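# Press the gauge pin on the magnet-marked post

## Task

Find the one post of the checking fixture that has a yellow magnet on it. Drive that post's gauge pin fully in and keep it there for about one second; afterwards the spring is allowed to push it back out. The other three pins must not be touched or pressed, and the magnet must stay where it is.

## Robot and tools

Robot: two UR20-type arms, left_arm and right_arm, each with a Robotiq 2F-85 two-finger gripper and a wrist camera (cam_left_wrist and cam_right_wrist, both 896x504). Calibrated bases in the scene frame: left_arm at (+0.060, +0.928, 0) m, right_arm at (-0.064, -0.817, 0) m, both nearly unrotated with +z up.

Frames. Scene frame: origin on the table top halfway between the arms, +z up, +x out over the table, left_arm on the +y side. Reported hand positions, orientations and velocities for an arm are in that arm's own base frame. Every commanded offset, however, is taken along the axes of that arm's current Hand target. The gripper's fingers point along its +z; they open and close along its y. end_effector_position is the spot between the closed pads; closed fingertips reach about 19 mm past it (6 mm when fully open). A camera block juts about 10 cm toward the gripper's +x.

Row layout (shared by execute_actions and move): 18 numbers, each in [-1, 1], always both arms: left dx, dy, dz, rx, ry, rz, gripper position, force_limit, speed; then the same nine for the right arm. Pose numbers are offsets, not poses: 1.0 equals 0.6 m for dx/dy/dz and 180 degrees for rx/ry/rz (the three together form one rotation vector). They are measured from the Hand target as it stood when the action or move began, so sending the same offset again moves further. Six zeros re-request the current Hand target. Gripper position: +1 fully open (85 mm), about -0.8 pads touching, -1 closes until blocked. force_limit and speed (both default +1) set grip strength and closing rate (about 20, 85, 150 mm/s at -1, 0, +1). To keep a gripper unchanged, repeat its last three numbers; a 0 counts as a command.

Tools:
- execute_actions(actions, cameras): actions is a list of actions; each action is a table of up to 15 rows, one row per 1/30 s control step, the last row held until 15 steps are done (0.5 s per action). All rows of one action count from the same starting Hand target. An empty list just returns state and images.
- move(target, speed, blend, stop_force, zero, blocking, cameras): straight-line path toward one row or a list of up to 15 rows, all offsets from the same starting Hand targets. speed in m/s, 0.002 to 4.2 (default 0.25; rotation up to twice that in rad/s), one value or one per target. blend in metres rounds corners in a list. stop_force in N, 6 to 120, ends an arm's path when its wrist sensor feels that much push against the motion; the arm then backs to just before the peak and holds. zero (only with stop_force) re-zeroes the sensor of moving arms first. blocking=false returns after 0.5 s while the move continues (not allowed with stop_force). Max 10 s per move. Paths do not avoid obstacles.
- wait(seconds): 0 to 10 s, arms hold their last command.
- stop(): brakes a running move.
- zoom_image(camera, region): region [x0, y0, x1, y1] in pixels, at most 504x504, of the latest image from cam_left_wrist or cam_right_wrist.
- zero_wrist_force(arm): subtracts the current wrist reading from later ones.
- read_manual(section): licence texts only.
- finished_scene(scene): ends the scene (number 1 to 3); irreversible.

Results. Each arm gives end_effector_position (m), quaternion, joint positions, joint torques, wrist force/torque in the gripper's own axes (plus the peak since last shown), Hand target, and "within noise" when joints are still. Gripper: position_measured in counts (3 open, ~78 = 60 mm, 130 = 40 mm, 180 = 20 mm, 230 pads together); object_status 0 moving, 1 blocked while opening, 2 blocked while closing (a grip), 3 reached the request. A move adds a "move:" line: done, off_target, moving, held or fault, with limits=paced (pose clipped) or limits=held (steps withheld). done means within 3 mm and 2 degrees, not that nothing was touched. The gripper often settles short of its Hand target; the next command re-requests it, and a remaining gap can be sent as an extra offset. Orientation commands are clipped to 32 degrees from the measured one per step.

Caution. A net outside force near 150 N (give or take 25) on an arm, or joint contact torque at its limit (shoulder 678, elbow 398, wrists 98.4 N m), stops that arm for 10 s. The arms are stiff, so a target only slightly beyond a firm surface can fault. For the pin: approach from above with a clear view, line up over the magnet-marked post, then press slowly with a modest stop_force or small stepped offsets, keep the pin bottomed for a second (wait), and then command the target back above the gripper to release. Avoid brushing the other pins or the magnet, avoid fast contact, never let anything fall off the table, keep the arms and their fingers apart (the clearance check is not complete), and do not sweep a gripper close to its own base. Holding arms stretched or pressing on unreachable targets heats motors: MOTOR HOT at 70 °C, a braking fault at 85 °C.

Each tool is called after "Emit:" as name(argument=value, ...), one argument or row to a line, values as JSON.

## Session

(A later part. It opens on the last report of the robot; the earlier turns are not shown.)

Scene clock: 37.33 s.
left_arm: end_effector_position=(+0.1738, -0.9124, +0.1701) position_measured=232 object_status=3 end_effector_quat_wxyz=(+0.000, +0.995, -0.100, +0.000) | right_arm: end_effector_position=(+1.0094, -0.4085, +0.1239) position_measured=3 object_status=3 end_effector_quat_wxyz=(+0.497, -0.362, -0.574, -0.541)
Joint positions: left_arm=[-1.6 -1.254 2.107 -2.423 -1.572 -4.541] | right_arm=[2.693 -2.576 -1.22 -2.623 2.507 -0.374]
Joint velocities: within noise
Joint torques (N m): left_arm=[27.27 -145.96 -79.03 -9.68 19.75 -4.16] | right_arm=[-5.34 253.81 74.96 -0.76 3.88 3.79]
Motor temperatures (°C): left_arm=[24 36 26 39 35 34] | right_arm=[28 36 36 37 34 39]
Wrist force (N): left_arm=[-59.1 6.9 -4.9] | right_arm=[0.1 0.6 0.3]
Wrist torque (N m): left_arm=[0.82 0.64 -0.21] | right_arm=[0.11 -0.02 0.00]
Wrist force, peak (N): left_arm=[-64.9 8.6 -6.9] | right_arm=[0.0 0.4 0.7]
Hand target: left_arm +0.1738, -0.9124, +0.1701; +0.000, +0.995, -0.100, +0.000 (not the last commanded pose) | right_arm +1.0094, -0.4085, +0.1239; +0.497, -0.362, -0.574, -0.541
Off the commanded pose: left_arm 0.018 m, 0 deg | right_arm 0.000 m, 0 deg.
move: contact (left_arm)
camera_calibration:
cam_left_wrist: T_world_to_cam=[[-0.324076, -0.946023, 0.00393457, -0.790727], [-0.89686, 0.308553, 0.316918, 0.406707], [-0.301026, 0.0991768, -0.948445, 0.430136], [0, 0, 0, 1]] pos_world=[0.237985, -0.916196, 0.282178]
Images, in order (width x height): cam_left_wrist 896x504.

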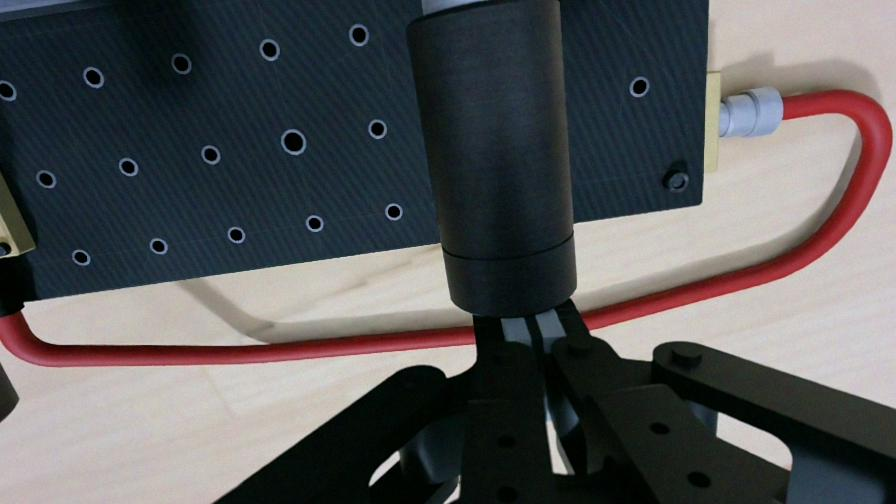

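Emit:
wait(
  seconds=1.0,
  cameras=["cam_left_wrist"],
)

Emit:
move(
  target=[
    [-0.05,0,0,0,0,0,-1,0,0,0,0,0,0,0,0,1,1,1],
  ],
  speed=0.1,
  cameras=["cam_left_wrist"],
)

Emit:
finished_scene(
  scene=1,
)

Scene clock: 38.57 s.
left_arm: end_effector_position=(+0.1738, -0.9124, +0.1701) position_measured=232 object_status=3 end_effector_quat_wxyz=(+0.000, +0.995, -0.100, +0.000) | right_arm: end_effector_position=(+1.0094, -0.4085, +0.1239) position_measured=3 object_status=3 end_effector_quat_wxyz=(+0.497, -0.362, -0.574, -0.541)
Joint positions: left_arm=[-1.6 -1.254 2.107 -2.423 -1.572 -4.541] | right_arm=[2.693 -2.576 -1.22 -2.623 2.507 -0.374]
Joint velocities: within noise
Joint torques (N m): left_arm=[28.71 -150.45 -68.45 -12.35 22.62 -3.92] | right_arm=[-9.78 256.94 75.21 -0.79 3.22 2.93]
Motor temperatures (°C): left_arm=[24 36 26 39 35 34] | right_arm=[28 36 36 37 34 39]
Wrist force (N): left_arm=[-57.7 6.0 -4.9] | right_arm=[0.0 0.1 0.3]
Wrist torque (N m): left_arm=[0.77 0.61 -0.21] | right_arm=[0.02 0.00 0.00]
Wrist force, peak (N): left_arm=[-58.8 6.8 -4.6] | right_arm=[0.4 0.4 0.3]
Hand target: left_arm +0.1738, -0.9124, +0.1701; +0.000, +0.995, -0.100, +0.000 (not the last commanded pose) | right_arm +1.0094, -0.4085, +0.1239; +0.497, -0.362, -0.574, -0.541
Tool commands: left_gripper/position=-1.0 left_gripper/force_limit=+0.0 left_gripper/speed=+0.0 right_gripper/position=+1.0 right_gripper/force_limit=+1.0 right_gripper/speed=+1.0
Off the commanded pose: left_arm 0.018 m, 0 deg | right_arm 0.000 m, 0 deg.
wait: 1.00 s; at rest from the start
camera_calibration:
cam_left_wrist: T_world_to_cam=[[-0.324076, -0.946023, 0.00393447, -0.790727], [-0.89686, 0.308552, 0.316918, 0.406707], [-0.301026, 0.0991768, -0.948445, 0.430136], [0, 0, 0, 1]] pos_world=[0.237985, -0.916196, 0.282178]
Images, in order (width x height): cam_left_wrist 896x504.

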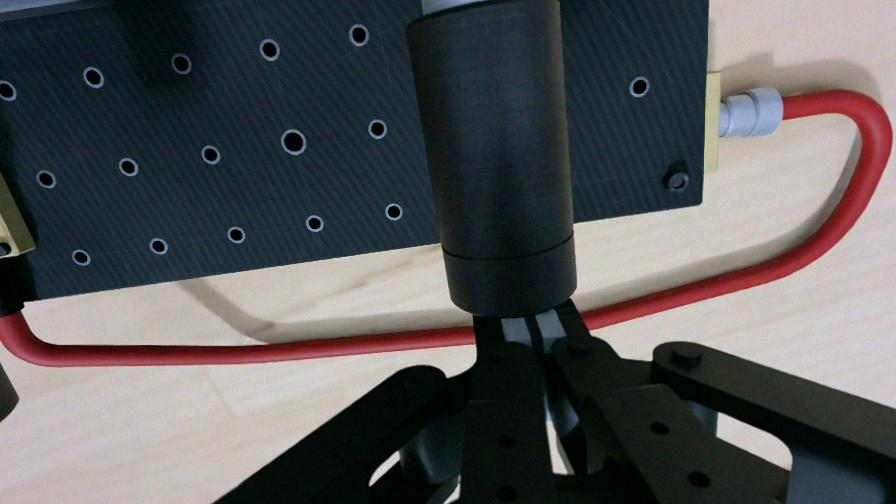

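Scene clock: 39.40 s.
left_arm: end_effector_position=(+0.1446, -0.9064, +0.1701) position_measured=232 object_status=3 end_effector_quat_wxyz=(+0.000, +0.995, -0.100, +0.000) | right_arm: end_effector_position=(+1.0094, -0.4085, +0.1239) position_measured=3 object_status=3 end_effector_quat_wxyz=(+0.497, -0.362, -0.574, -0.541)
Joint positions: left_arm=[-1.633 -1.264 2.123 -2.429 -1.572 -4.574] | right_arm=[2.693 -2.576 -1.22 -2.623 2.507 -0.374]
Joint velocities: within noise
Joint torques (N m): left_arm=[-24.3 -160.74 -50.25 -13.64 -4.85 -3.32] | right_arm=[-6.37 255.83 78.51 -0.92 3.09 3.54]
Motor temperatures (°C): left_arm=[24 36 26 39 35 34] | right_arm=[28 36 36 37 34 39]
Wrist force (N): left_arm=[-3.5 7.6 -0.9] | right_arm=[0.2 0.0 0.3]
Wrist torque (N m): left_arm=[1.28 0.54 0.05] | right_arm=[-0.01 -0.03 0.00]
Wrist force, peak (N): left_arm=[-57.4 6.1 -4.8] | right_arm=[0.3 0.5 0.4]
Hand target: left_arm +0.1444, -0.9064, +0.1701; +0.000, +0.995, -0.100, +0.000 | right_arm +1.0094, -0.4085, +0.1239; +0.497, -0.362, -0.574, -0.541
Off the commanded pose: left_arm 0.000 m, 0 deg | right_arm 0.000 m, 0 deg.
move: done
camera_calibration:
cam_left_wrist: T_world_to_cam=[[-0.324076, -0.946023, 0.00393447, -0.794514], [-0.89686, 0.308552, 0.316918, 0.378667], [-0.301026, 0.0991768, -0.948445, 0.420751], [0, 0, 0, 1]] pos_world=[0.208785, -0.910196, 0.282178]
Images, in order (width x height): cam_left_wrist 896x504.

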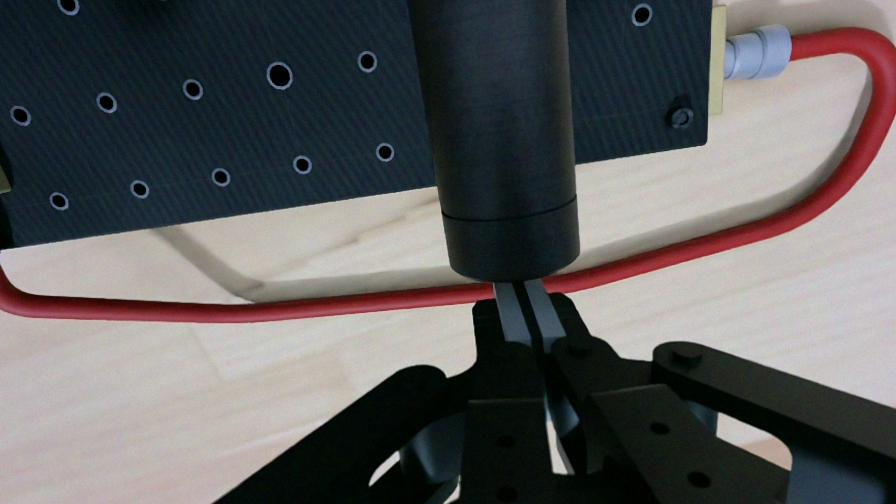

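The scene is finished: the task was done.


## Next scene

The same job, from a new start.

Emit:
execute_actions(
  actions=[],
)

Scene clock: 0.00 s.
left_arm: end_effector_position=(+1.6020, +0.5513, +0.3701) position_measured=3 object_status=3 end_effector_quat_wxyz=(-0.049, +0.940, +0.190, +0.279) | right_arm: end_effector_position=(+0.4481, +0.4679, +0.3319) position_measured=3 object_status=3 end_effector_quat_wxyz=(-0.272, +0.502, +0.649, +0.503)
Joint positions: left_arm=[0.193 -0.686 0.985 -2.439 -1.472 -3.319] | right_arm=[4.007 -1.969 -2.772 1.193 2.076 2.519]
Joint velocities: within noise
Joint torques (N m): no reading
Motor temperatures (°C): left_arm=[24 35 26 38 34 34] | right_arm=[28 35 36 37 34 38]
Wrist force (N): no reading
Wrist torque (N m): no reading
Wrist force, peak (N): no reading
Hand target: left_arm +1.6020, +0.5513, +0.3701; -0.049, +0.940, +0.190, +0.279 | right_arm +0.4481, +0.4679, +0.3319; -0.272, +0.502, +0.649, +0.503
Tool commands: left_gripper/position=+1.0 left_gripper/force_limit=+1.0 left_gripper/speed=+1.0 right_gripper/position=+1.0 right_gripper/force_limit=+1.0 right_gripper/speed=+1.0
camera_calibration:
cam_left_wrist: T_world_to_cam=[[0.280319, -0.958405, -0.0536817, 0.116011], [-0.933413, -0.259108, -0.248199, 1.75322], [0.223966, 0.119682, -0.967221, 0.0591923], [0, 0, 0, 1]] pos_world=[1.5907, 0.558373, 0.498626]
cam_right_wrist: T_world_to_cam=[[0.956613, -0.13676, 0.257272, -0.433465], [0.120637, -0.61784, -0.776995, 0.502422], [0.265214, 0.774319, -0.574535, -0.162484], [0, 0, 0, 1]] pos_world=[0.39714, 0.37695, 0.408545]

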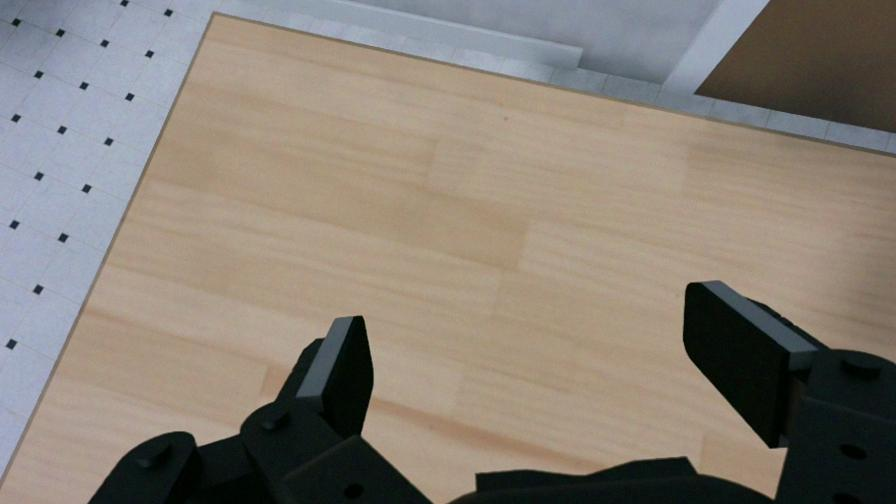

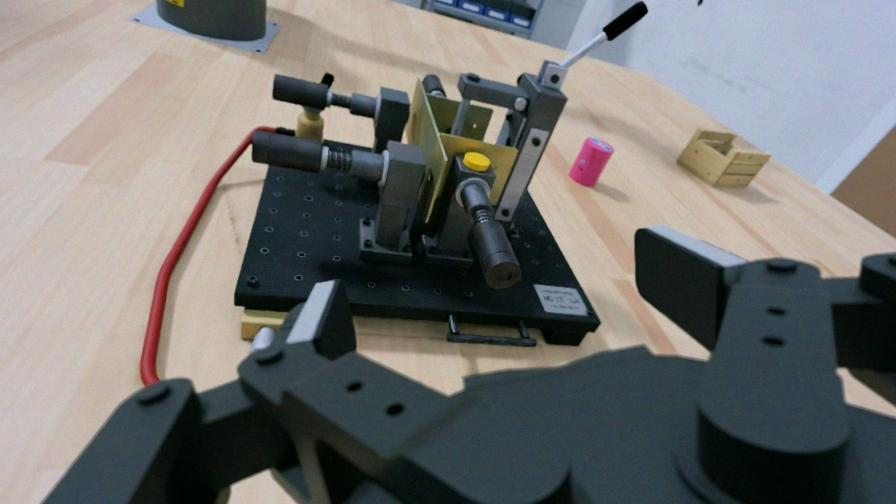

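Emit:
move(
  target=[
    [0,0,0,0,0,0,1,1,1,-0.151,0.0916,0.362,0.1179,-0.3697,0.0599,-1,0,0],
  ],
  speed=0.4,
  cameras=["cam_right_wrist"],
)

Scene clock: 3.30 s.
left_arm: end_effector_position=(+1.6020, +0.5513, +0.3701) position_measured=3 object_status=3 end_effector_quat_wxyz=(-0.049, +0.940, +0.190, +0.279) | right_arm: end_effector_position=(+0.5635, +0.6341, +0.1997) position_measured=232 object_status=3 end_effector_quat_wxyz=(+0.000, +0.693, +0.720, +0.000)
Joint positions: left_arm=[0.193 -0.686 0.985 -2.439 -1.472 -3.319] | right_arm=[4.225 -1.78 -2.203 -0.73 1.571 2.616]
Joint velocities: within noise
Joint torques (N m): left_arm=[2.35 -277.59 -103.3 -11.37 1.47 0.04] | right_arm=[18.19 80.89 92.39 5.25 -4.3 5.55]
Motor temperatures (°C): left_arm=[24 35 26 38 34 34] | right_arm=[28 35 36 37 34 38]
Wrist force (N): left_arm=[0.3 0.2 -0.3] | right_arm=[-0.9 2.6 0.6]
Wrist torque (N m): left_arm=[0.04 -0.04 0.00] | right_arm=[1.33 0.28 -0.72]
Wrist force, peak (N): left_arm=[0.7 -0.5 -0.3] | right_arm=[1.9 3.3 1.5]
Hand target: left_arm +1.6020, +0.5513, +0.3701; -0.049, +0.940, +0.190, +0.279 | right_arm +0.5635, +0.6341, +0.1997; +0.000, +0.693, +0.720, +0.000
Off the commanded pose: left_arm 0.000 m, 0 deg | right_arm 0.000 m, 0 deg.
move: done
camera_calibration:
cam_right_wrist: T_world_to_cam=[[0.989549, -0.125883, 0.0703245, -0.47514], [-0.140842, -0.948354, 0.284232, 0.633372], [0.0309126, -0.291166, -0.956173, 0.486176], [0, 0, 0, 1]] pos_world=[0.544351, 0.682407, 0.318258]
Images, in order (width x height): cam_right_wrist 896x504.

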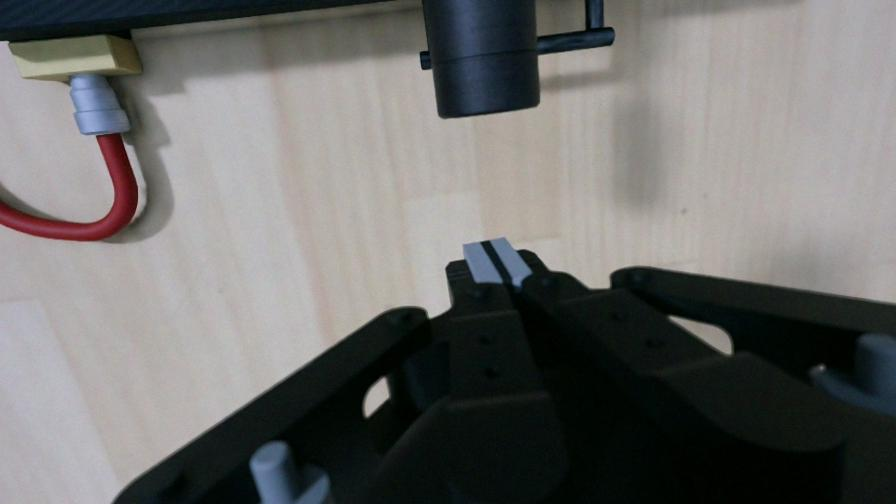

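Emit:
move(
  target=[
    [0,0,0,0,0,0,1,1,1,0.0467,0.016,0.056,0,0,0.0139,-1,0,0],
  ],
  speed=0.15,
  cameras=["cam_right_wrist"],
)

Scene clock: 5.73 s.
left_arm: end_effector_position=(+1.6020, +0.5513, +0.3701) position_measured=3 object_status=3 end_effector_quat_wxyz=(-0.049, +0.940, +0.190, +0.279) | right_arm: end_effector_position=(+0.5720, +0.6624, +0.1662) position_measured=232 object_status=3 end_effector_quat_wxyz=(+0.000, +0.709, +0.705, +0.000)
Joint positions: left_arm=[0.193 -0.686 0.985 -2.439 -1.472 -3.319] | right_arm=[4.232 -1.842 -2.184 -0.686 1.571 2.666]
Joint velocities: within noise
Joint torques (N m): left_arm=[2.96 -280.74 -110.64 -11.14 2.28 0.39] | right_arm=[22.43 100.42 89.78 15.96 0.71 8.1]
Motor temperatures (°C): left_arm=[24 35 26 38 34 34] | right_arm=[28 35 36 37 34 38]
Wrist force (N): left_arm=[0.3 -0.2 -0.3] | right_arm=[-1.8 2.5 0.0]
Wrist torque (N m): left_arm=[-0.04 -0.03 0.00] | right_arm=[1.41 0.56 -0.66]
Wrist force, peak (N): left_arm=[0.7 -0.2 -0.2] | right_arm=[-0.7 2.9 1.4]
Hand target: left_arm +1.6020, +0.5513, +0.3701; -0.049, +0.940, +0.190, +0.279 | right_arm +0.5720, +0.6625, +0.1661; +0.000, +0.709, +0.705, +0.000
Off the commanded pose: left_arm 0.000 m, 0 deg | right_arm 0.000 m, 0 deg.
move: done
camera_calibration:
cam_right_wrist: T_world_to_cam=[[0.983134, -0.168826, 0.0703176, -0.445497], [-0.18198, -0.941273, 0.284409, 0.689844], [0.0181724, -0.292408, -0.956121, 0.470161], [0, 0, 0, 1]] pos_world=[0.554977, 0.711599, 0.284659]
Images, in order (width x height): cam_right_wrist 896x504.

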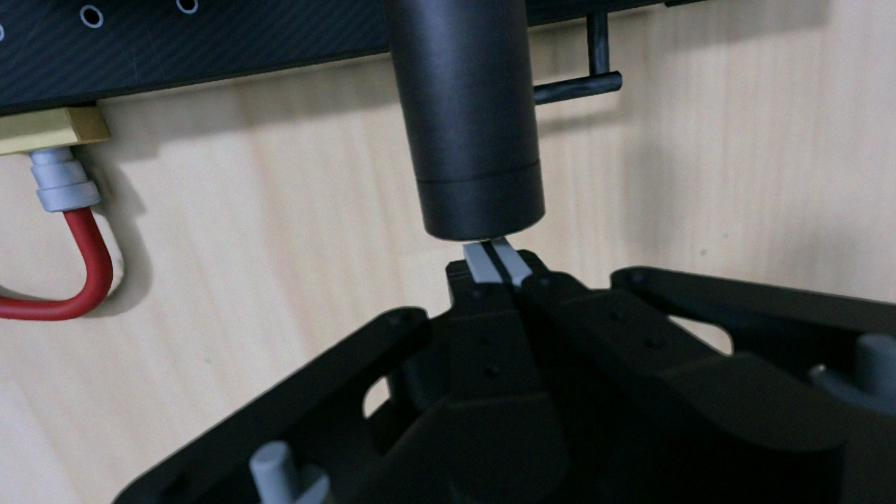

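Emit:
move(
  target=[
    [0,0,0,0,0,0,1,1,1,0.005,0.0017,0.01,0,0,0,-1,0,0],
    [0,0,0,0,0,0,1,1,1,0.06,0.0017,0.01,0,0,0,-1,0,0],
  ],
  speed=[0.05,0.011],
  stop_force=55,
  cameras=["cam_right_wrist"],
)

Scene clock: 10.20 s.
left_arm: end_effector_position=(+1.6020, +0.5513, +0.3701) position_measured=3 object_status=3 end_effector_quat_wxyz=(-0.049, +0.940, +0.190, +0.279) | right_arm: end_effector_position=(+0.5731, +0.6908, +0.1600) position_measured=232 object_status=3 end_effector_quat_wxyz=(+0.000, +0.709, +0.705, +0.000)
Joint positions: left_arm=[0.193 -0.686 0.985 -2.439 -1.472 -3.319] | right_arm=[4.246 -1.869 -2.156 -0.688 1.571 2.68]
Joint velocities: within noise
Joint torques (N m): left_arm=[4.25 -287.62 -112.88 -11.44 2.68 1.5] | right_arm=[6.65 155.43 97.01 24.98 12.87 -6.57]
Motor temperatures (°C): left_arm=[24 35 26 38 34 34] | right_arm=[28 35 36 37 34 38]
Wrist force (N): left_arm=[0.3 -0.3 -0.3] | right_arm=[-41.6 8.0 10.0]
Wrist torque (N m): left_arm=[-0.04 -0.03 -0.01] | right_arm=[1.33 0.98 -0.77]
Wrist force, peak (N): left_arm=[0.5 -0.3 -0.4] | right_arm=[-74.4 3.2 -14.3]
Hand target: left_arm +1.6020, +0.5513, +0.3701; -0.049, +0.940, +0.190, +0.279 | right_arm +0.5731, +0.6908, +0.1600; +0.000, +0.709, +0.705, +0.000 (not the last commanded pose)
Off the commanded pose: left_arm 0.000 m, 0 deg | right_arm 0.008 m, 0 deg.
move: contact (right_arm); path passed 1 of 2 targets
camera_calibration:
cam_right_wrist: T_world_to_cam=[[0.983118, -0.168969, 0.0702005, -0.441305], [-0.182086, -0.941182, 0.284642, 0.718456], [0.0179759, -0.292619, -0.95606, 0.47286], [0, 0, 0, 1]] pos_world=[0.556176, 0.739999, 0.27856]
Images, in order (width x height): cam_right_wrist 896x504.

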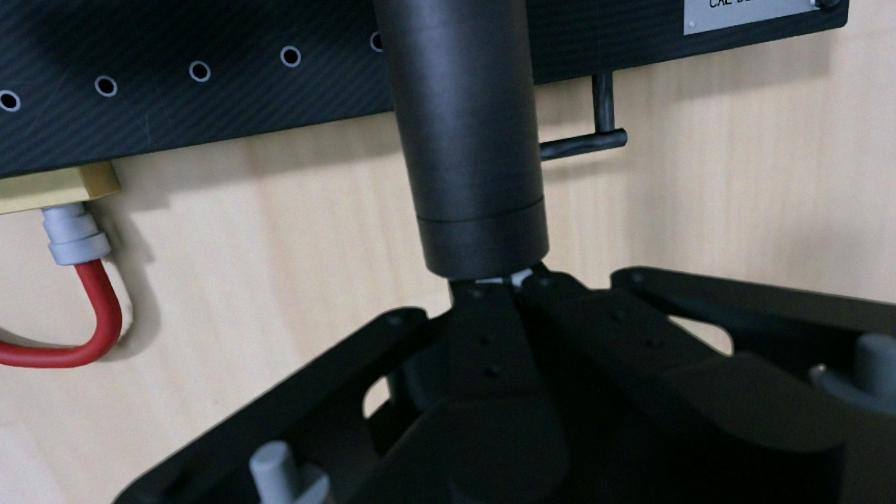

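Emit:
move(
  target=[
    [0,0,0,0,0,0,1,1,1,0.03,0,0,0,0,0,-1,0,0],
  ],
  speed=0.005,
  stop_force=25,
  cameras=["cam_right_wrist"],
)

Scene clock: 12.70 s.
left_arm: end_effector_position=(+1.6020, +0.5513, +0.3701) position_measured=3 object_status=3 end_effector_quat_wxyz=(-0.049, +0.940, +0.190, +0.279) | right_arm: end_effector_position=(+0.5731, +0.6910, +0.1600) position_measured=232 object_status=3 end_effector_quat_wxyz=(+0.000, +0.709, +0.705, +0.000)
Joint positions: left_arm=[0.193 -0.686 0.985 -2.439 -1.472 -3.319] | right_arm=[4.246 -1.869 -2.156 -0.688 1.571 2.68]
Joint velocities: within noise
Joint torques (N m): left_arm=[6.95 -286.36 -113.29 -10.85 3.91 2.23] | right_arm=[31.28 138.92 111.09 34.27 8.38 -2.64]
Motor temperatures (°C): left_arm=[24 35 26 38 34 34] | right_arm=[28 35 36 37 34 38]
Wrist force (N): left_arm=[0.1 -0.3 -0.1] | right_arm=[-77.3 -0.3 -15.9]
Wrist torque (N m): left_arm=[-0.05 0.00 0.00] | right_arm=[1.38 1.64 -1.03]
Wrist force, peak (N): left_arm=[0.7 -0.3 -0.3] | right_arm=[-81.4 -1.7 -13.8]
Hand target: left_arm +1.6020, +0.5513, +0.3701; -0.049, +0.940, +0.190, +0.279 | right_arm +0.5731, +0.6909, +0.1600; +0.000, +0.709, +0.705, +0.000 (not the last commanded pose)
Off the commanded pose: left_arm 0.000 m, 0 deg | right_arm 0.018 m, 0 deg.
move: contact (right_arm)
camera_calibration:
cam_right_wrist: T_world_to_cam=[[0.983119, -0.168958, 0.0702139, -0.441277], [-0.182081, -0.941156, 0.284732, 0.718625], [0.0179746, -0.29271, -0.956032, 0.472883], [0, 0, 0, 1]] pos_world=[0.556176, 0.740199, 0.27846]
Images, in order (width x height): cam_right_wrist 896x504.

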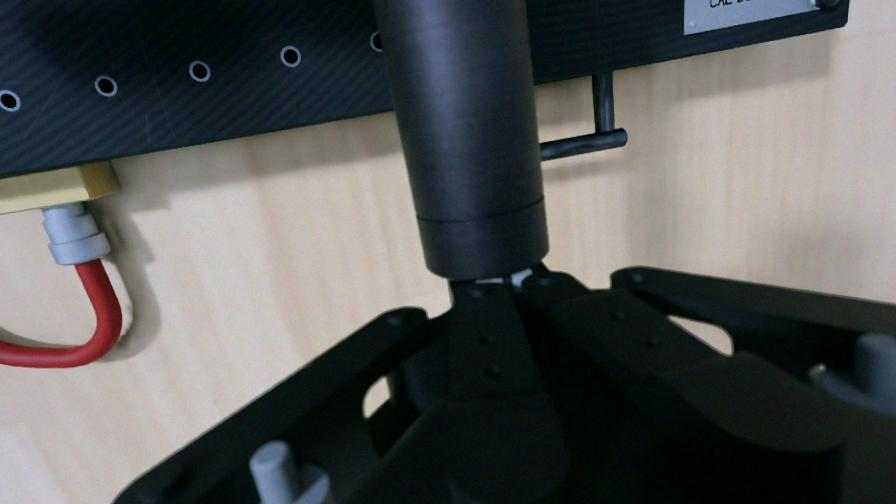

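Emit:
wait(
  seconds=0.7,
  cameras=[],
)

Emit:
move(
  target=[
    [0,0,0,0,0,0,1,1,1,-0.06,0,0,0,0,0,-1,0,0],
  ],
  speed=0.1,
  cameras=["cam_right_wrist"],
)

Emit:
finished_scene(
  scene=2,
)

Scene clock: 13.77 s.
left_arm: end_effector_position=(+1.6020, +0.5513, +0.3701) position_measured=3 object_status=3 end_effector_quat_wxyz=(-0.049, +0.940, +0.190, +0.279) | right_arm: end_effector_position=(+0.5731, +0.6910, +0.1600) position_measured=232 object_status=3 end_effector_quat_wxyz=(+0.000, +0.709, +0.705, +0.000)
Joint positions: left_arm=[0.193 -0.686 0.985 -2.439 -1.472 -3.319] | right_arm=[4.246 -1.869 -2.156 -0.688 1.571 2.68]
Joint velocities: within noise
Joint torques (N m): left_arm=[7.1 -286.98 -114.59 -10.84 5.21 2.17] | right_arm=[27.44 143 108.83 29.92 8.69 -6.75]
Motor temperatures (°C): left_arm=[24 35 26 38 34 34] | right_arm=[28 35 36 37 34 38]
Wrist force (N): left_arm=[0.4 -0.1 -0.2] | right_arm=[-71.8 2.4 -12.5]
Wrist torque (N m): left_arm=[-0.01 -0.06 0.00] | right_arm=[1.38 1.57 -0.98]
Wrist force, peak (N): left_arm=[0.7 -0.1 0.1] | right_arm=[-77.2 -0.1 -16.0]
Hand target: left_arm +1.6020, +0.5513, +0.3701; -0.049, +0.940, +0.190, +0.279 | right_arm +0.5731, +0.6909, +0.1600; +0.000, +0.709, +0.705, +0.000 (not the last commanded pose)
Tool commands: left_gripper/position=+1.0 left_gripper/force_limit=+1.0 left_gripper/speed=+1.0 right_gripper/position=-1.0 right_gripper/force_limit=+0.0 right_gripper/speed=+0.0
Off the commanded pose: left_arm 0.000 m, 0 deg | right_arm 0.018 m, 0 deg.
wait: 0.70 s; at rest from the start
No camera images: "cameras" was empty.

Scene clock: 14.63 s.
left_arm: end_effector_position=(+1.6020, +0.5513, +0.3701) position_measured=3 object_status=3 end_effector_quat_wxyz=(-0.049, +0.940, +0.190, +0.279) | right_arm: end_effector_position=(+0.5729, +0.6551, +0.1600) position_measured=232 object_status=3 end_effector_quat_wxyz=(+0.000, +0.709, +0.705, +0.000)
Joint positions: left_arm=[0.193 -0.686 0.985 -2.439 -1.472 -3.319] | right_arm=[4.227 -1.844 -2.194 -0.675 1.571 2.661]
Joint velocities: within noise
Joint torques (N m): left_arm=[3.85 -288.37 -114.33 -10.56 5.16 2.33] | right_arm=[-18.76 130.73 55.63 16.21 -2.81 -7.56]
Motor temperatures (°C): left_arm=[24 35 26 38 34 34] | right_arm=[28 35 36 37 34 38]
Wrist force (N): left_arm=[0.4 -0.3 -0.1] | right_arm=[0.4 1.9 2.1]
Wrist torque (N m): left_arm=[-0.04 -0.06 0.00] | right_arm=[1.31 0.16 -0.66]
Wrist force, peak (N): left_arm=[0.5 -0.2 -0.4] | right_arm=[-71.5 2.5 -12.1]
Hand target: left_arm +1.6020, +0.5513, +0.3701; -0.049, +0.940, +0.190, +0.279 | right_arm +0.5729, +0.6549, +0.1600; +0.000, +0.709, +0.705, +0.000
Off the commanded pose: left_arm 0.000 m, 0 deg | right_arm 0.000 m, 0 deg.
move: done
camera_calibration:
cam_right_wrist: T_world_to_cam=[[0.983137, -0.168865, 0.0701845, -0.447203], [-0.181985, -0.941172, 0.284741, 0.684822], [0.0179727, -0.292712, -0.956032, 0.462506], [0, 0, 0, 1]] pos_world=[0.555976, 0.704399, 0.27856]
Images, in order (width x height): cam_right_wrist 896x504.

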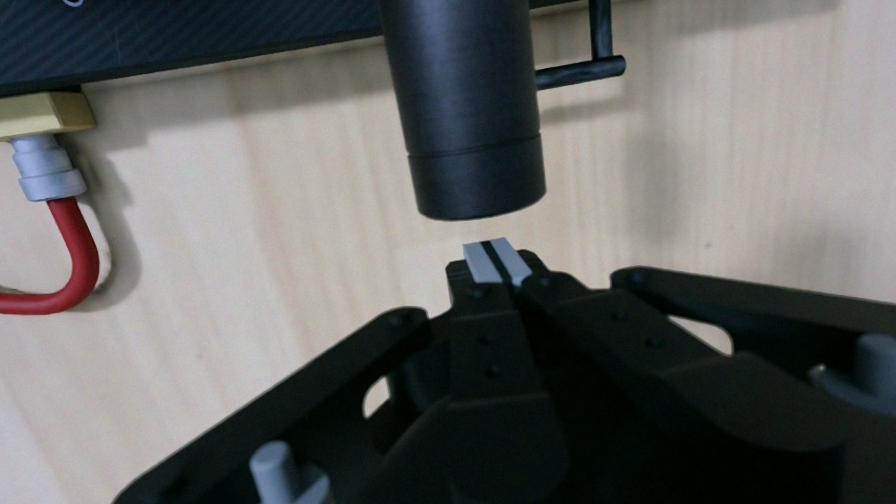

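The scene is finished: the task was done.


## Next scene

The same job, from a new start.

Emit:
execute_actions(
  actions=[],
)

Scene clock: 0.00 s.
left_arm: end_effector_position=(+0.3071, -0.4220, +0.1602) position_measured=3 object_status=3 end_effector_quat_wxyz=(+0.066, +0.956, -0.074, +0.275) | right_arm: end_effector_position=(+0.4900, -0.3027, +0.2369) position_measured=3 object_status=3 end_effector_quat_wxyz=(+0.548, -0.467, -0.511, -0.471)
Joint positions: left_arm=[-1.763 -1.739 2.857 -2.766 -1.003 1.555] | right_arm=[2.511 -2.074 -2.06 -2.212 2.389 -0.015]
Joint velocities: within noise
Joint torques (N m): no reading
Motor temperatures (°C): left_arm=[24 35 26 38 34 33] | right_arm=[28 35 35 36 33 38]
Wrist force (N): no reading
Wrist torque (N m): no reading
Wrist force, peak (N): no reading
Hand target: left_arm +0.3071, -0.4220, +0.1602; +0.066, +0.956, -0.074, +0.275 | right_arm +0.4900, -0.3027, +0.2369; +0.548, -0.467, -0.511, -0.471
Tool commands: left_gripper/position=+1.0 left_gripper/force_limit=+1.0 left_gripper/speed=+1.0 right_gripper/position=+1.0 right_gripper/force_limit=+1.0 right_gripper/speed=+1.0
camera_calibration:
cam_left_wrist: T_world_to_cam=[[-0.285835, -0.958093, 0.0188626, -0.30276], [-0.929607, 0.27245, -0.248197, 0.463413], [0.232657, -0.0884782, -0.968526, 0.172428], [0, 0, 0, 1]] pos_world=[0.304136, -0.401073, 0.28773]
cam_right_wrist: T_world_to_cam=[[0.978979, 0.0562001, -0.196068, -0.399553], [-0.174505, -0.266853, -0.947807, 0.238768], [-0.105588, 0.962097, -0.251436, 0.530477], [0, 0, 0, 1]] pos_world=[0.488832, -0.424199, 0.281347]

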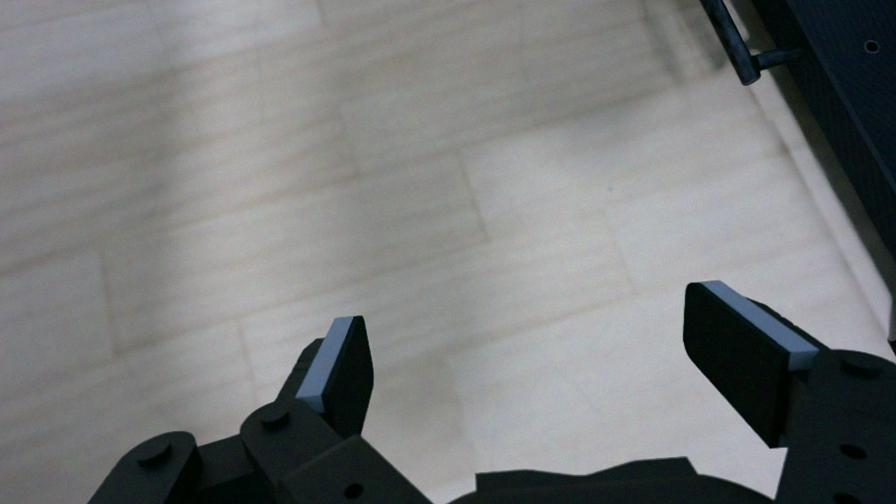

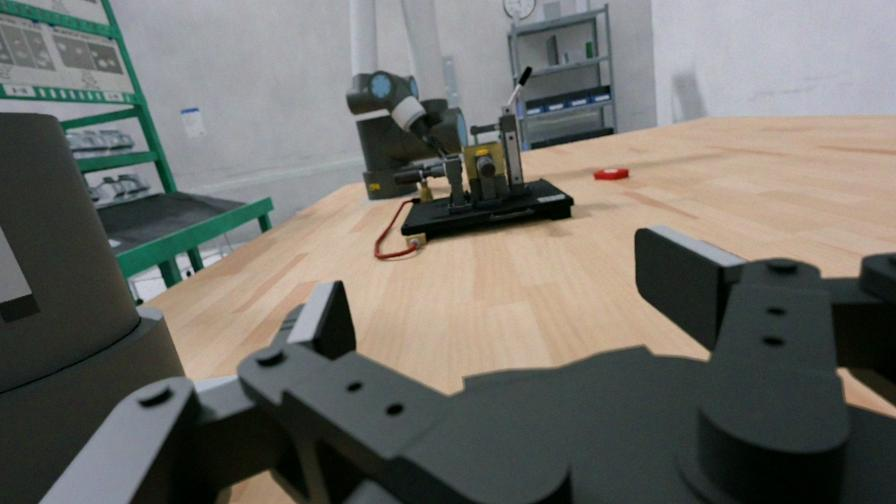

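Emit:
zoom_image(
  camera="cam_right_wrist",
  region=[360, 60, 620, 270],
)

Scaled by 1.938 from the camera's 896x504 image, which has a finer 1280x720 frame.

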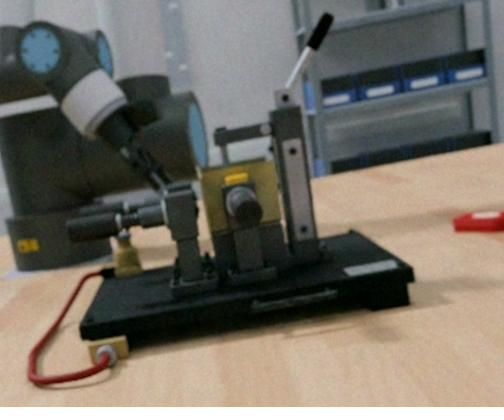

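Emit:
move(
  target=[
    [0,0,0,0,0,0,1,1,1,0.11,0.252,0.73,-0.0335,-0.2552,0.0247,-1,0,0],
  ],
  speed=0.5,
  cameras=["cam_right_wrist"],
)

Scene clock: 3.20 s.
left_arm: end_effector_position=(+0.3071, -0.4220, +0.1602) position_measured=3 object_status=3 end_effector_quat_wxyz=(+0.066, +0.956, -0.074, +0.275) | right_arm: end_effector_position=(+0.5896, +0.1475, +0.3169) position_measured=232 object_status=3 end_effector_quat_wxyz=(-0.298, +0.659, +0.641, +0.256)
Joint positions: left_arm=[-1.763 -1.739 2.857 -2.766 -1.003 1.555] | right_arm=[3.32 -1.527 -2.506 -0.558 2.371 1.829]
Joint velocities: within noise
Joint torques (N m): left_arm=[1.51 -9.76 -58.5 -8.34 3.73 -1.25] | right_arm=[20.42 64.3 56.61 15.35 -0.34 6.51]
Motor temperatures (°C): left_arm=[24 35 26 38 34 33] | right_arm=[28 35 35 36 33 38]
Wrist force (N): left_arm=[-0.1 0.2 -0.4] | right_arm=[-0.4 0.9 2.3]
Wrist torque (N m): left_arm=[0.03 0.02 0.00] | right_arm=[0.82 0.20 -0.16]
Wrist force, peak (N): left_arm=[0.1 -0.4 -0.4] | right_arm=[3.8 2.6 4.4]
Hand target: left_arm +0.3071, -0.4220, +0.1602; +0.066, +0.956, -0.074, +0.275 | right_arm +0.5896, +0.1475, +0.3169; -0.298, +0.659, +0.641, +0.256
Off the commanded pose: left_arm 0.000 m, 0 deg | right_arm 0.000 m, 0 deg.
move: done
camera_calibration:
cam_right_wrist: T_world_to_cam=[[0.977401, -0.164681, -0.132543, -0.49334], [-0.208251, -0.857818, -0.469873, 0.40773], [-0.0363188, 0.486856, -0.872727, 0.354181], [0, 0, 0, 1]] pos_world=[0.579964, 0.0960791, 0.435296]
Images, in order (width x height): cam_right_wrist 896x504.

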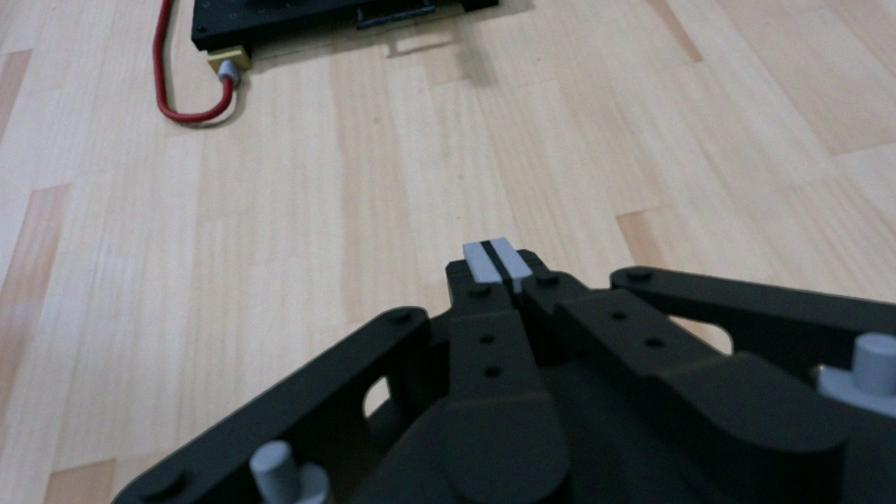

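Emit:
move(
  target=[
    [0,0,0,0,0,0,1,1,1,0.589,-0.1437,0.62,-0.0335,-0.2552,0.0247,-1,0,0],
  ],
  speed=0.5,
  cameras=["cam_right_wrist"],
)

Scene clock: 5.33 s.
left_arm: end_effector_position=(+0.3071, -0.4220, +0.1602) position_measured=3 object_status=3 end_effector_quat_wxyz=(+0.066, +0.956, -0.074, +0.275) | right_arm: end_effector_position=(+0.5037, +0.6606, +0.3193) position_measured=232 object_status=3 end_effector_quat_wxyz=(+0.001, +0.745, +0.667, +0.000)
Joint positions: left_arm=[-1.763 -1.739 2.857 -2.766 -1.003 1.555] | right_arm=[4.306 -1.647 -2.142 -0.925 1.57 2.845]
Joint velocities: within noise
Joint torques (N m): left_arm=[5.58 -8.16 -61.71 -8.18 4.7 -0.73] | right_arm=[18.22 63.86 99.17 6.89 -3.65 5.76]
Motor temperatures (°C): left_arm=[24 35 26 38 34 33] | right_arm=[28 35 35 36 33 38]
Wrist force (N): left_arm=[0.0 -0.3 -0.2] | right_arm=[-0.4 2.0 1.8]
Wrist torque (N m): left_arm=[-0.05 0.01 0.00] | right_arm=[1.40 0.09 -0.52]
Wrist force, peak (N): left_arm=[-0.1 -0.5 -0.3] | right_arm=[5.3 0.2 1.9]
Hand target: left_arm +0.3071, -0.4220, +0.1602; +0.066, +0.956, -0.074, +0.275 | right_arm +0.5037, +0.6607, +0.3193; +0.001, +0.745, +0.667, -0.001
Off the commanded pose: left_arm 0.000 m, 0 deg | right_arm 0.000 m, 0 deg.
move: done
camera_calibration:
cam_right_wrist: T_world_to_cam=[[0.960022, -0.270805, 0.0708651, -0.310658], [-0.279652, -0.916703, 0.285395, 0.664795], [-0.0123242, -0.293803, -0.955786, 0.633486], [0, 0, 0, 1]] pos_world=[0.491958, 0.711412, 0.437763]
Images, in order (width x height): cam_right_wrist 896x504.

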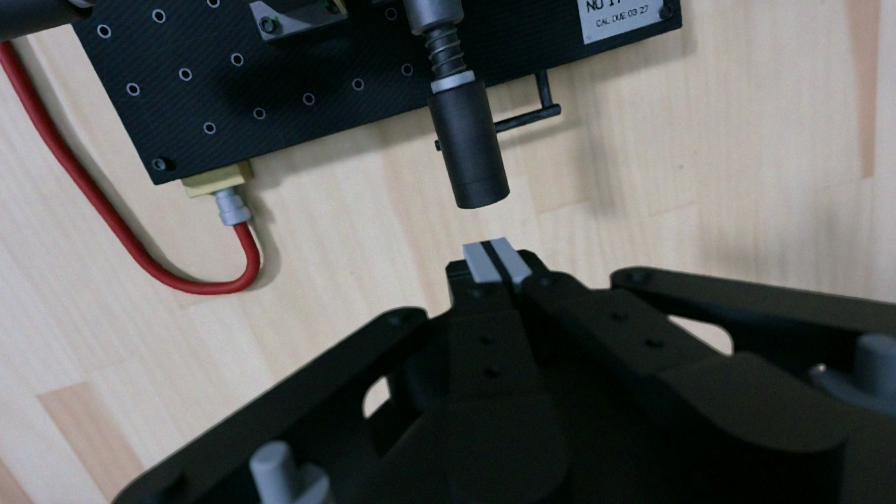

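Emit:
move(
  target=[
    [0,0,0,0,0,0,1,1,1,-0.062,0.0378,0.15,0,0,-0.035,-1,0,0],
    [0,0,0,0,0,0,1,1,1,-0.0473,0.0378,0.2655,0,0,-0.035,-1,0,0],
  ],
  speed=0.22,
  blend=[0.02,0],
  cameras=["cam_right_wrist"],
)

Scene clock: 8.60 s.
left_arm: end_effector_position=(+0.3071, -0.4220, +0.1602) position_measured=3 object_status=3 end_effector_quat_wxyz=(+0.066, +0.956, -0.074, +0.275) | right_arm: end_effector_position=(+0.5231, +0.6297, +0.1602) position_measured=232 object_status=3 end_effector_quat_wxyz=(+0.001, +0.707, +0.707, -0.001)
Joint positions: left_arm=[-1.763 -1.739 2.857 -2.766 -1.003 1.555] | right_arm=[4.268 -1.796 -2.264 -0.653 1.57 2.697]
Joint velocities: within noise
Joint torques (N m): left_arm=[7.99 -10.94 -62.12 -7.44 3.4 -1.48] | right_arm=[21.37 87.6 56.83 14.51 4.8 -8.04]
Motor temperatures (°C): left_arm=[24 35 26 38 34 33] | right_arm=[28 35 35 36 33 38]
Wrist force (N): left_arm=[-0.2 -0.1 0.0] | right_arm=[-1.4 2.0 1.9]
Wrist torque (N m): left_arm=[-0.01 0.03 0.00] | right_arm=[1.49 0.26 -0.37]
Wrist force, peak (N): left_arm=[0.4 0.1 -0.4] | right_arm=[-1.0 2.2 4.7]
Hand target: left_arm +0.3071, -0.4220, +0.1602; +0.066, +0.956, -0.074, +0.275 | right_arm +0.5231, +0.6298, +0.1601; +0.001, +0.707, +0.707, -0.001
Off the commanded pose: left_arm 0.000 m, 0 deg | right_arm 0.000 m, 0 deg.
move: done
camera_calibration:
cam_right_wrist: T_world_to_cam=[[0.983947, -0.163864, 0.070693, -0.406212], [-0.177362, -0.941803, 0.285568, 0.649633], [0.0197846, -0.293522, -0.955748, 0.455624], [0, 0, 0, 1]] pos_world=[0.505897, 0.678999, 0.278664]
Images, in order (width x height): cam_right_wrist 896x504.

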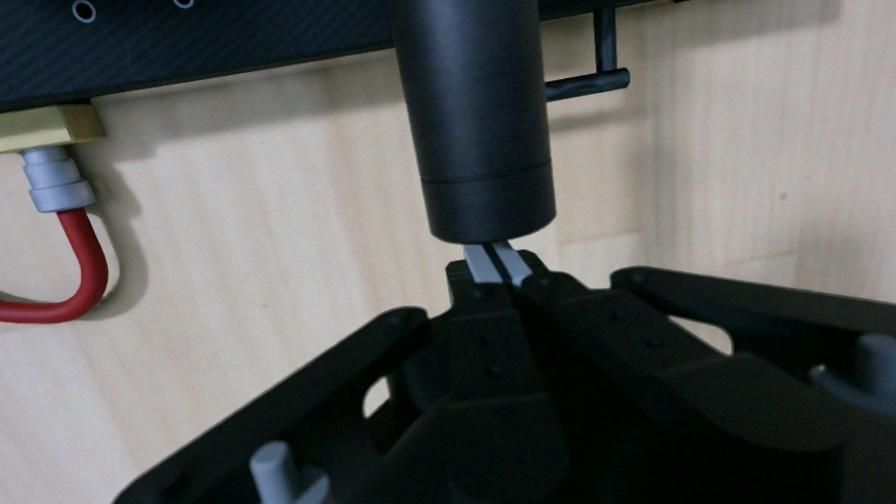

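Emit:
move(
  target=[
    [0,0,0,0,0,0,1,1,1,0.005,0.0045,0,0,0,0,-1,0,0],
    [0,0,0,0,0,0,1,1,1,0.03,0.0045,0,0,0,0,-1,0,0],
    [0,0,0,0,0,0,1,1,1,0.062,0.0045,0,0,0,0,-1,0,0],
  ],
  speed=[0.05,0.02,0.01],
  stop_force=58,
  cameras=["cam_right_wrist"],
)

Emit:
move(
  target=[
    [0,0,0,0,0,0,1,1,1,0.02,0,0,0,0,0,-1,0,0],
  ],
  speed=0.005,
  stop_force=22,
  cameras=["cam_right_wrist"],
)

Scene clock: 12.17 s.
left_arm: end_effector_position=(+0.3071, -0.4220, +0.1602) position_measured=3 object_status=3 end_effector_quat_wxyz=(+0.066, +0.956, -0.074, +0.275) | right_arm: end_effector_position=(+0.5258, +0.6590, +0.1599) position_measured=232 object_status=3 end_effector_quat_wxyz=(+0.001, +0.707, +0.707, -0.001)
Joint positions: left_arm=[-1.763 -1.739 2.857 -2.766 -1.003 1.555] | right_arm=[4.28 -1.819 -2.231 -0.663 1.57 2.709]
Joint velocities: within noise
Joint torques (N m): left_arm=[6.64 -7.91 -63 -6.77 3.98 -0.8] | right_arm=[14.36 141.74 102.01 28.77 14.21 -6.99]
Motor temperatures (°C): left_arm=[24 35 26 38 34 33] | right_arm=[28 35 35 36 33 38]
Wrist force (N): left_arm=[-0.2 -0.1 0.0] | right_arm=[-49.9 10.9 11.9]
Wrist torque (N m): left_arm=[-0.02 0.05 0.00] | right_arm=[1.69 0.91 -0.53]
Wrist force, peak (N): left_arm=[0.5 0.1 -0.3] | right_arm=[-81.4 4.3 -16.4]
Hand target: left_arm +0.3071, -0.4220, +0.1602; +0.066, +0.956, -0.074, +0.275 | right_arm +0.5258, +0.6590, +0.1600; +0.001, +0.707, +0.707, -0.001 (not the last commanded pose)
Off the commanded pose: left_arm 0.000 m, 0 deg | right_arm 0.008 m, 0 deg.
move: contact (right_arm); path passed 2 of 3 targets
camera_calibration:
cam_right_wrist: T_world_to_cam=[[0.983966, -0.16378, 0.0706221, -0.404095], [-0.177268, -0.941723, 0.285892, 0.677596], [0.019683, -0.293827, -0.955656, 0.464128], [0, 0, 0, 1]] pos_world=[0.508597, 0.708298, 0.278365]
Images, in order (width x height): cam_right_wrist 896x504.

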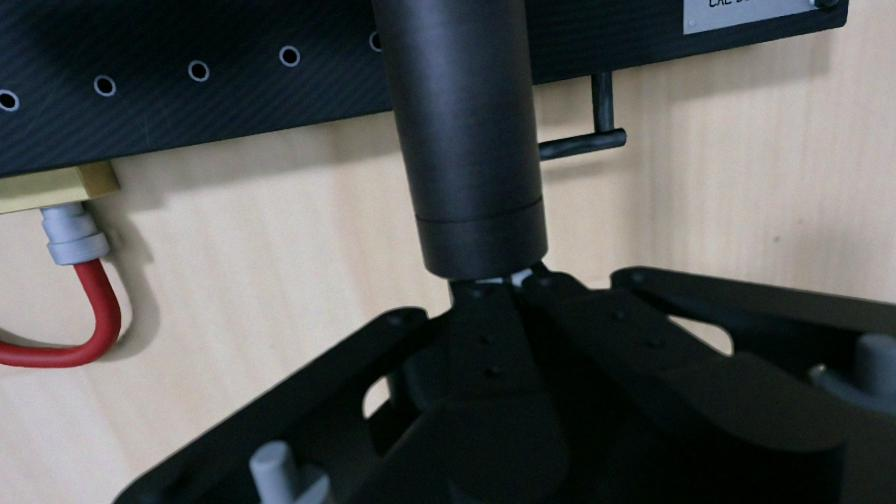

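Scene clock: 12.87 s.
left_arm: end_effector_position=(+0.3071, -0.4220, +0.1602) position_measured=3 object_status=3 end_effector_quat_wxyz=(+0.066, +0.956, -0.074, +0.275) | right_arm: end_effector_position=(+0.5258, +0.6592, +0.1599) position_measured=232 object_status=3 end_effector_quat_wxyz=(+0.001, +0.707, +0.707, -0.001)
Joint positions: left_arm=[-1.763 -1.739 2.857 -2.766 -1.003 1.555] | right_arm=[4.28 -1.82 -2.231 -0.663 1.57 2.709]
Joint velocities: within noise
Joint torques (N m): left_arm=[12.11 -1.97 -63.34 -7.13 4.84 -1.24] | right_arm=[31.15 131.51 116.1 36.28 13.63 3.66]
Motor temperatures (°C): left_arm=[24 35 26 38 34 33] | right_arm=[28 35 35 36 33 38]
Wrist force (N): left_arm=[-0.1 0.0 -0.2] | right_arm=[-80.6 3.7 -9.1]
Wrist torque (N m): left_arm=[0.01 0.02 0.00] | right_arm=[1.63 1.54 -0.73]
Wrist force, peak (N): left_arm=[0.2 -0.1 -0.5] | right_arm=[-84.5 2.4 -7.6]
Hand target: left_arm +0.3071, -0.4220, +0.1602; +0.066, +0.956, -0.074, +0.275 | right_arm +0.5258, +0.6591, +0.1599; +0.001, +0.707, +0.707, -0.001 (not the last commanded pose)
Off the commanded pose: left_arm 0.000 m, 0 deg | right_arm 0.012 m, 0 deg.
move: contact (right_arm)
camera_calibration:
cam_right_wrist: T_world_to_cam=[[0.983983, -0.163688, 0.0705926, -0.404129], [-0.177171, -0.941738, 0.285901, 0.677744], [0.0196811, -0.293829, -0.955655, 0.464189], [0, 0, 0, 1]] pos_world=[0.508597, 0.708498, 0.278365]
Images, in order (width x height): cam_right_wrist 896x504.

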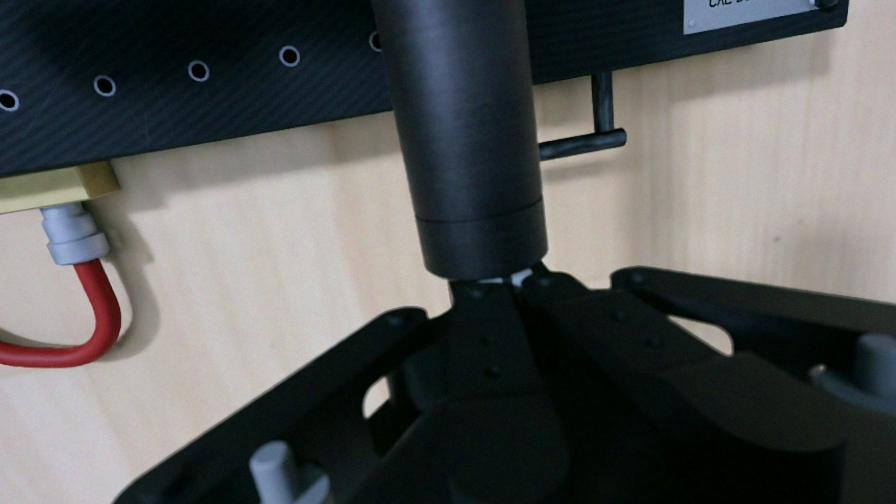

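Emit:
wait(
  seconds=1.0,
  cameras=[],
)

Emit:
move(
  target=[
    [0,0,0,0,0,0,1,1,1,-0.06,0,0,0,0,0,-1,0,0],
  ],
  speed=0.1,
  cameras=[],
)

Emit:
finished_scene(
  scene=3,
)

Scene clock: 14.03 s.
left_arm: end_effector_position=(+0.3071, -0.4220, +0.1602) position_measured=3 object_status=3 end_effector_quat_wxyz=(+0.066, +0.956, -0.074, +0.275) | right_arm: end_effector_position=(+0.5258, +0.6591, +0.1599) position_measured=232 object_status=3 end_effector_quat_wxyz=(+0.001, +0.707, +0.707, -0.001)
Joint positions: left_arm=[-1.763 -1.739 2.857 -2.766 -1.003 1.555] | right_arm=[4.28 -1.82 -2.231 -0.663 1.57 2.709]
Joint velocities: within noise
Joint torques (N m): left_arm=[8.17 -9.88 -65.55 -6.82 4.1 -0.69] | right_arm=[29.11 127.8 116.91 32.03 14.43 4.16]
Motor temperatures (°C): left_arm=[24 35 26 38 34 33] | right_arm=[28 35 35 36 33 38]
Wrist force (N): left_arm=[-0.1 0.0 -0.2] | right_arm=[-75.6 6.2 -5.3]
Wrist torque (N m): left_arm=[0.01 0.02 0.00] | right_arm=[1.67 1.41 -0.68]
Wrist force, peak (N): left_arm=[-0.5 -0.1 -0.2] | right_arm=[-80.0 3.7 -8.1]
Hand target: left_arm +0.3071, -0.4220, +0.1602; +0.066, +0.956, -0.074, +0.275 | right_arm +0.5258, +0.6591, +0.1599; +0.001, +0.707, +0.707, -0.001 (not the last commanded pose)
Tool commands: left_gripper/position=+1.0 left_gripper/force_limit=+1.0 left_gripper/speed=+1.0 right_gripper/position=-1.0 right_gripper/force_limit=+0.0 right_gripper/speed=+0.0
Off the commanded pose: left_arm 0.000 m, 0 deg | right_arm 0.012 m, 0 deg.
wait: 1.00 s; at rest from the start
No camera images: "cameras" was empty.

Scene clock: 14.90 s.
left_arm: end_effector_position=(+0.3071, -0.4220, +0.1602) position_measured=3 object_status=3 end_effector_quat_wxyz=(+0.066, +0.956, -0.074, +0.275) | right_arm: end_effector_position=(+0.5258, +0.6233, +0.1600) position_measured=232 object_status=3 end_effector_quat_wxyz=(+0.001, +0.707, +0.707, -0.001)
Joint positions: left_arm=[-1.763 -1.739 2.857 -2.766 -1.003 1.555] | right_arm=[4.261 -1.794 -2.269 -0.652 1.57 2.69]
Joint velocities: within noise
Joint torques (N m): left_arm=[6.08 -8.15 -67.15 -7.35 3.78 -1.31] | right_arm=[-20.99 118.88 56.07 15.22 -3.85 -6.33]
Motor temperatures (°C): left_arm=[24 35 26 38 34 33] | right_arm=[28 35 35 36 33 38]
Wrist force (N): left_arm=[0.0 0.0 0.0] | right_arm=[-1.9 1.6 1.8]
Wrist torque (N m): left_arm=[0.00 0.02 0.00] | right_arm=[1.43 0.34 -0.38]
Wrist force, peak (N): left_arm=[0.3 0.3 0.0] | right_arm=[-75.7 6.2 -4.6]
Hand target: left_arm +0.3071, -0.4220, +0.1602; +0.066, +0.956, -0.074, +0.275 | right_arm +0.5258, +0.6231, +0.1600; +0.001, +0.707, +0.707, -0.001
Off the commanded pose: left_arm 0.000 m, 0 deg | right_arm 0.000 m, 0 deg.
move: done
No camera images: "cameras" was empty.

The scene is finished: the task was done.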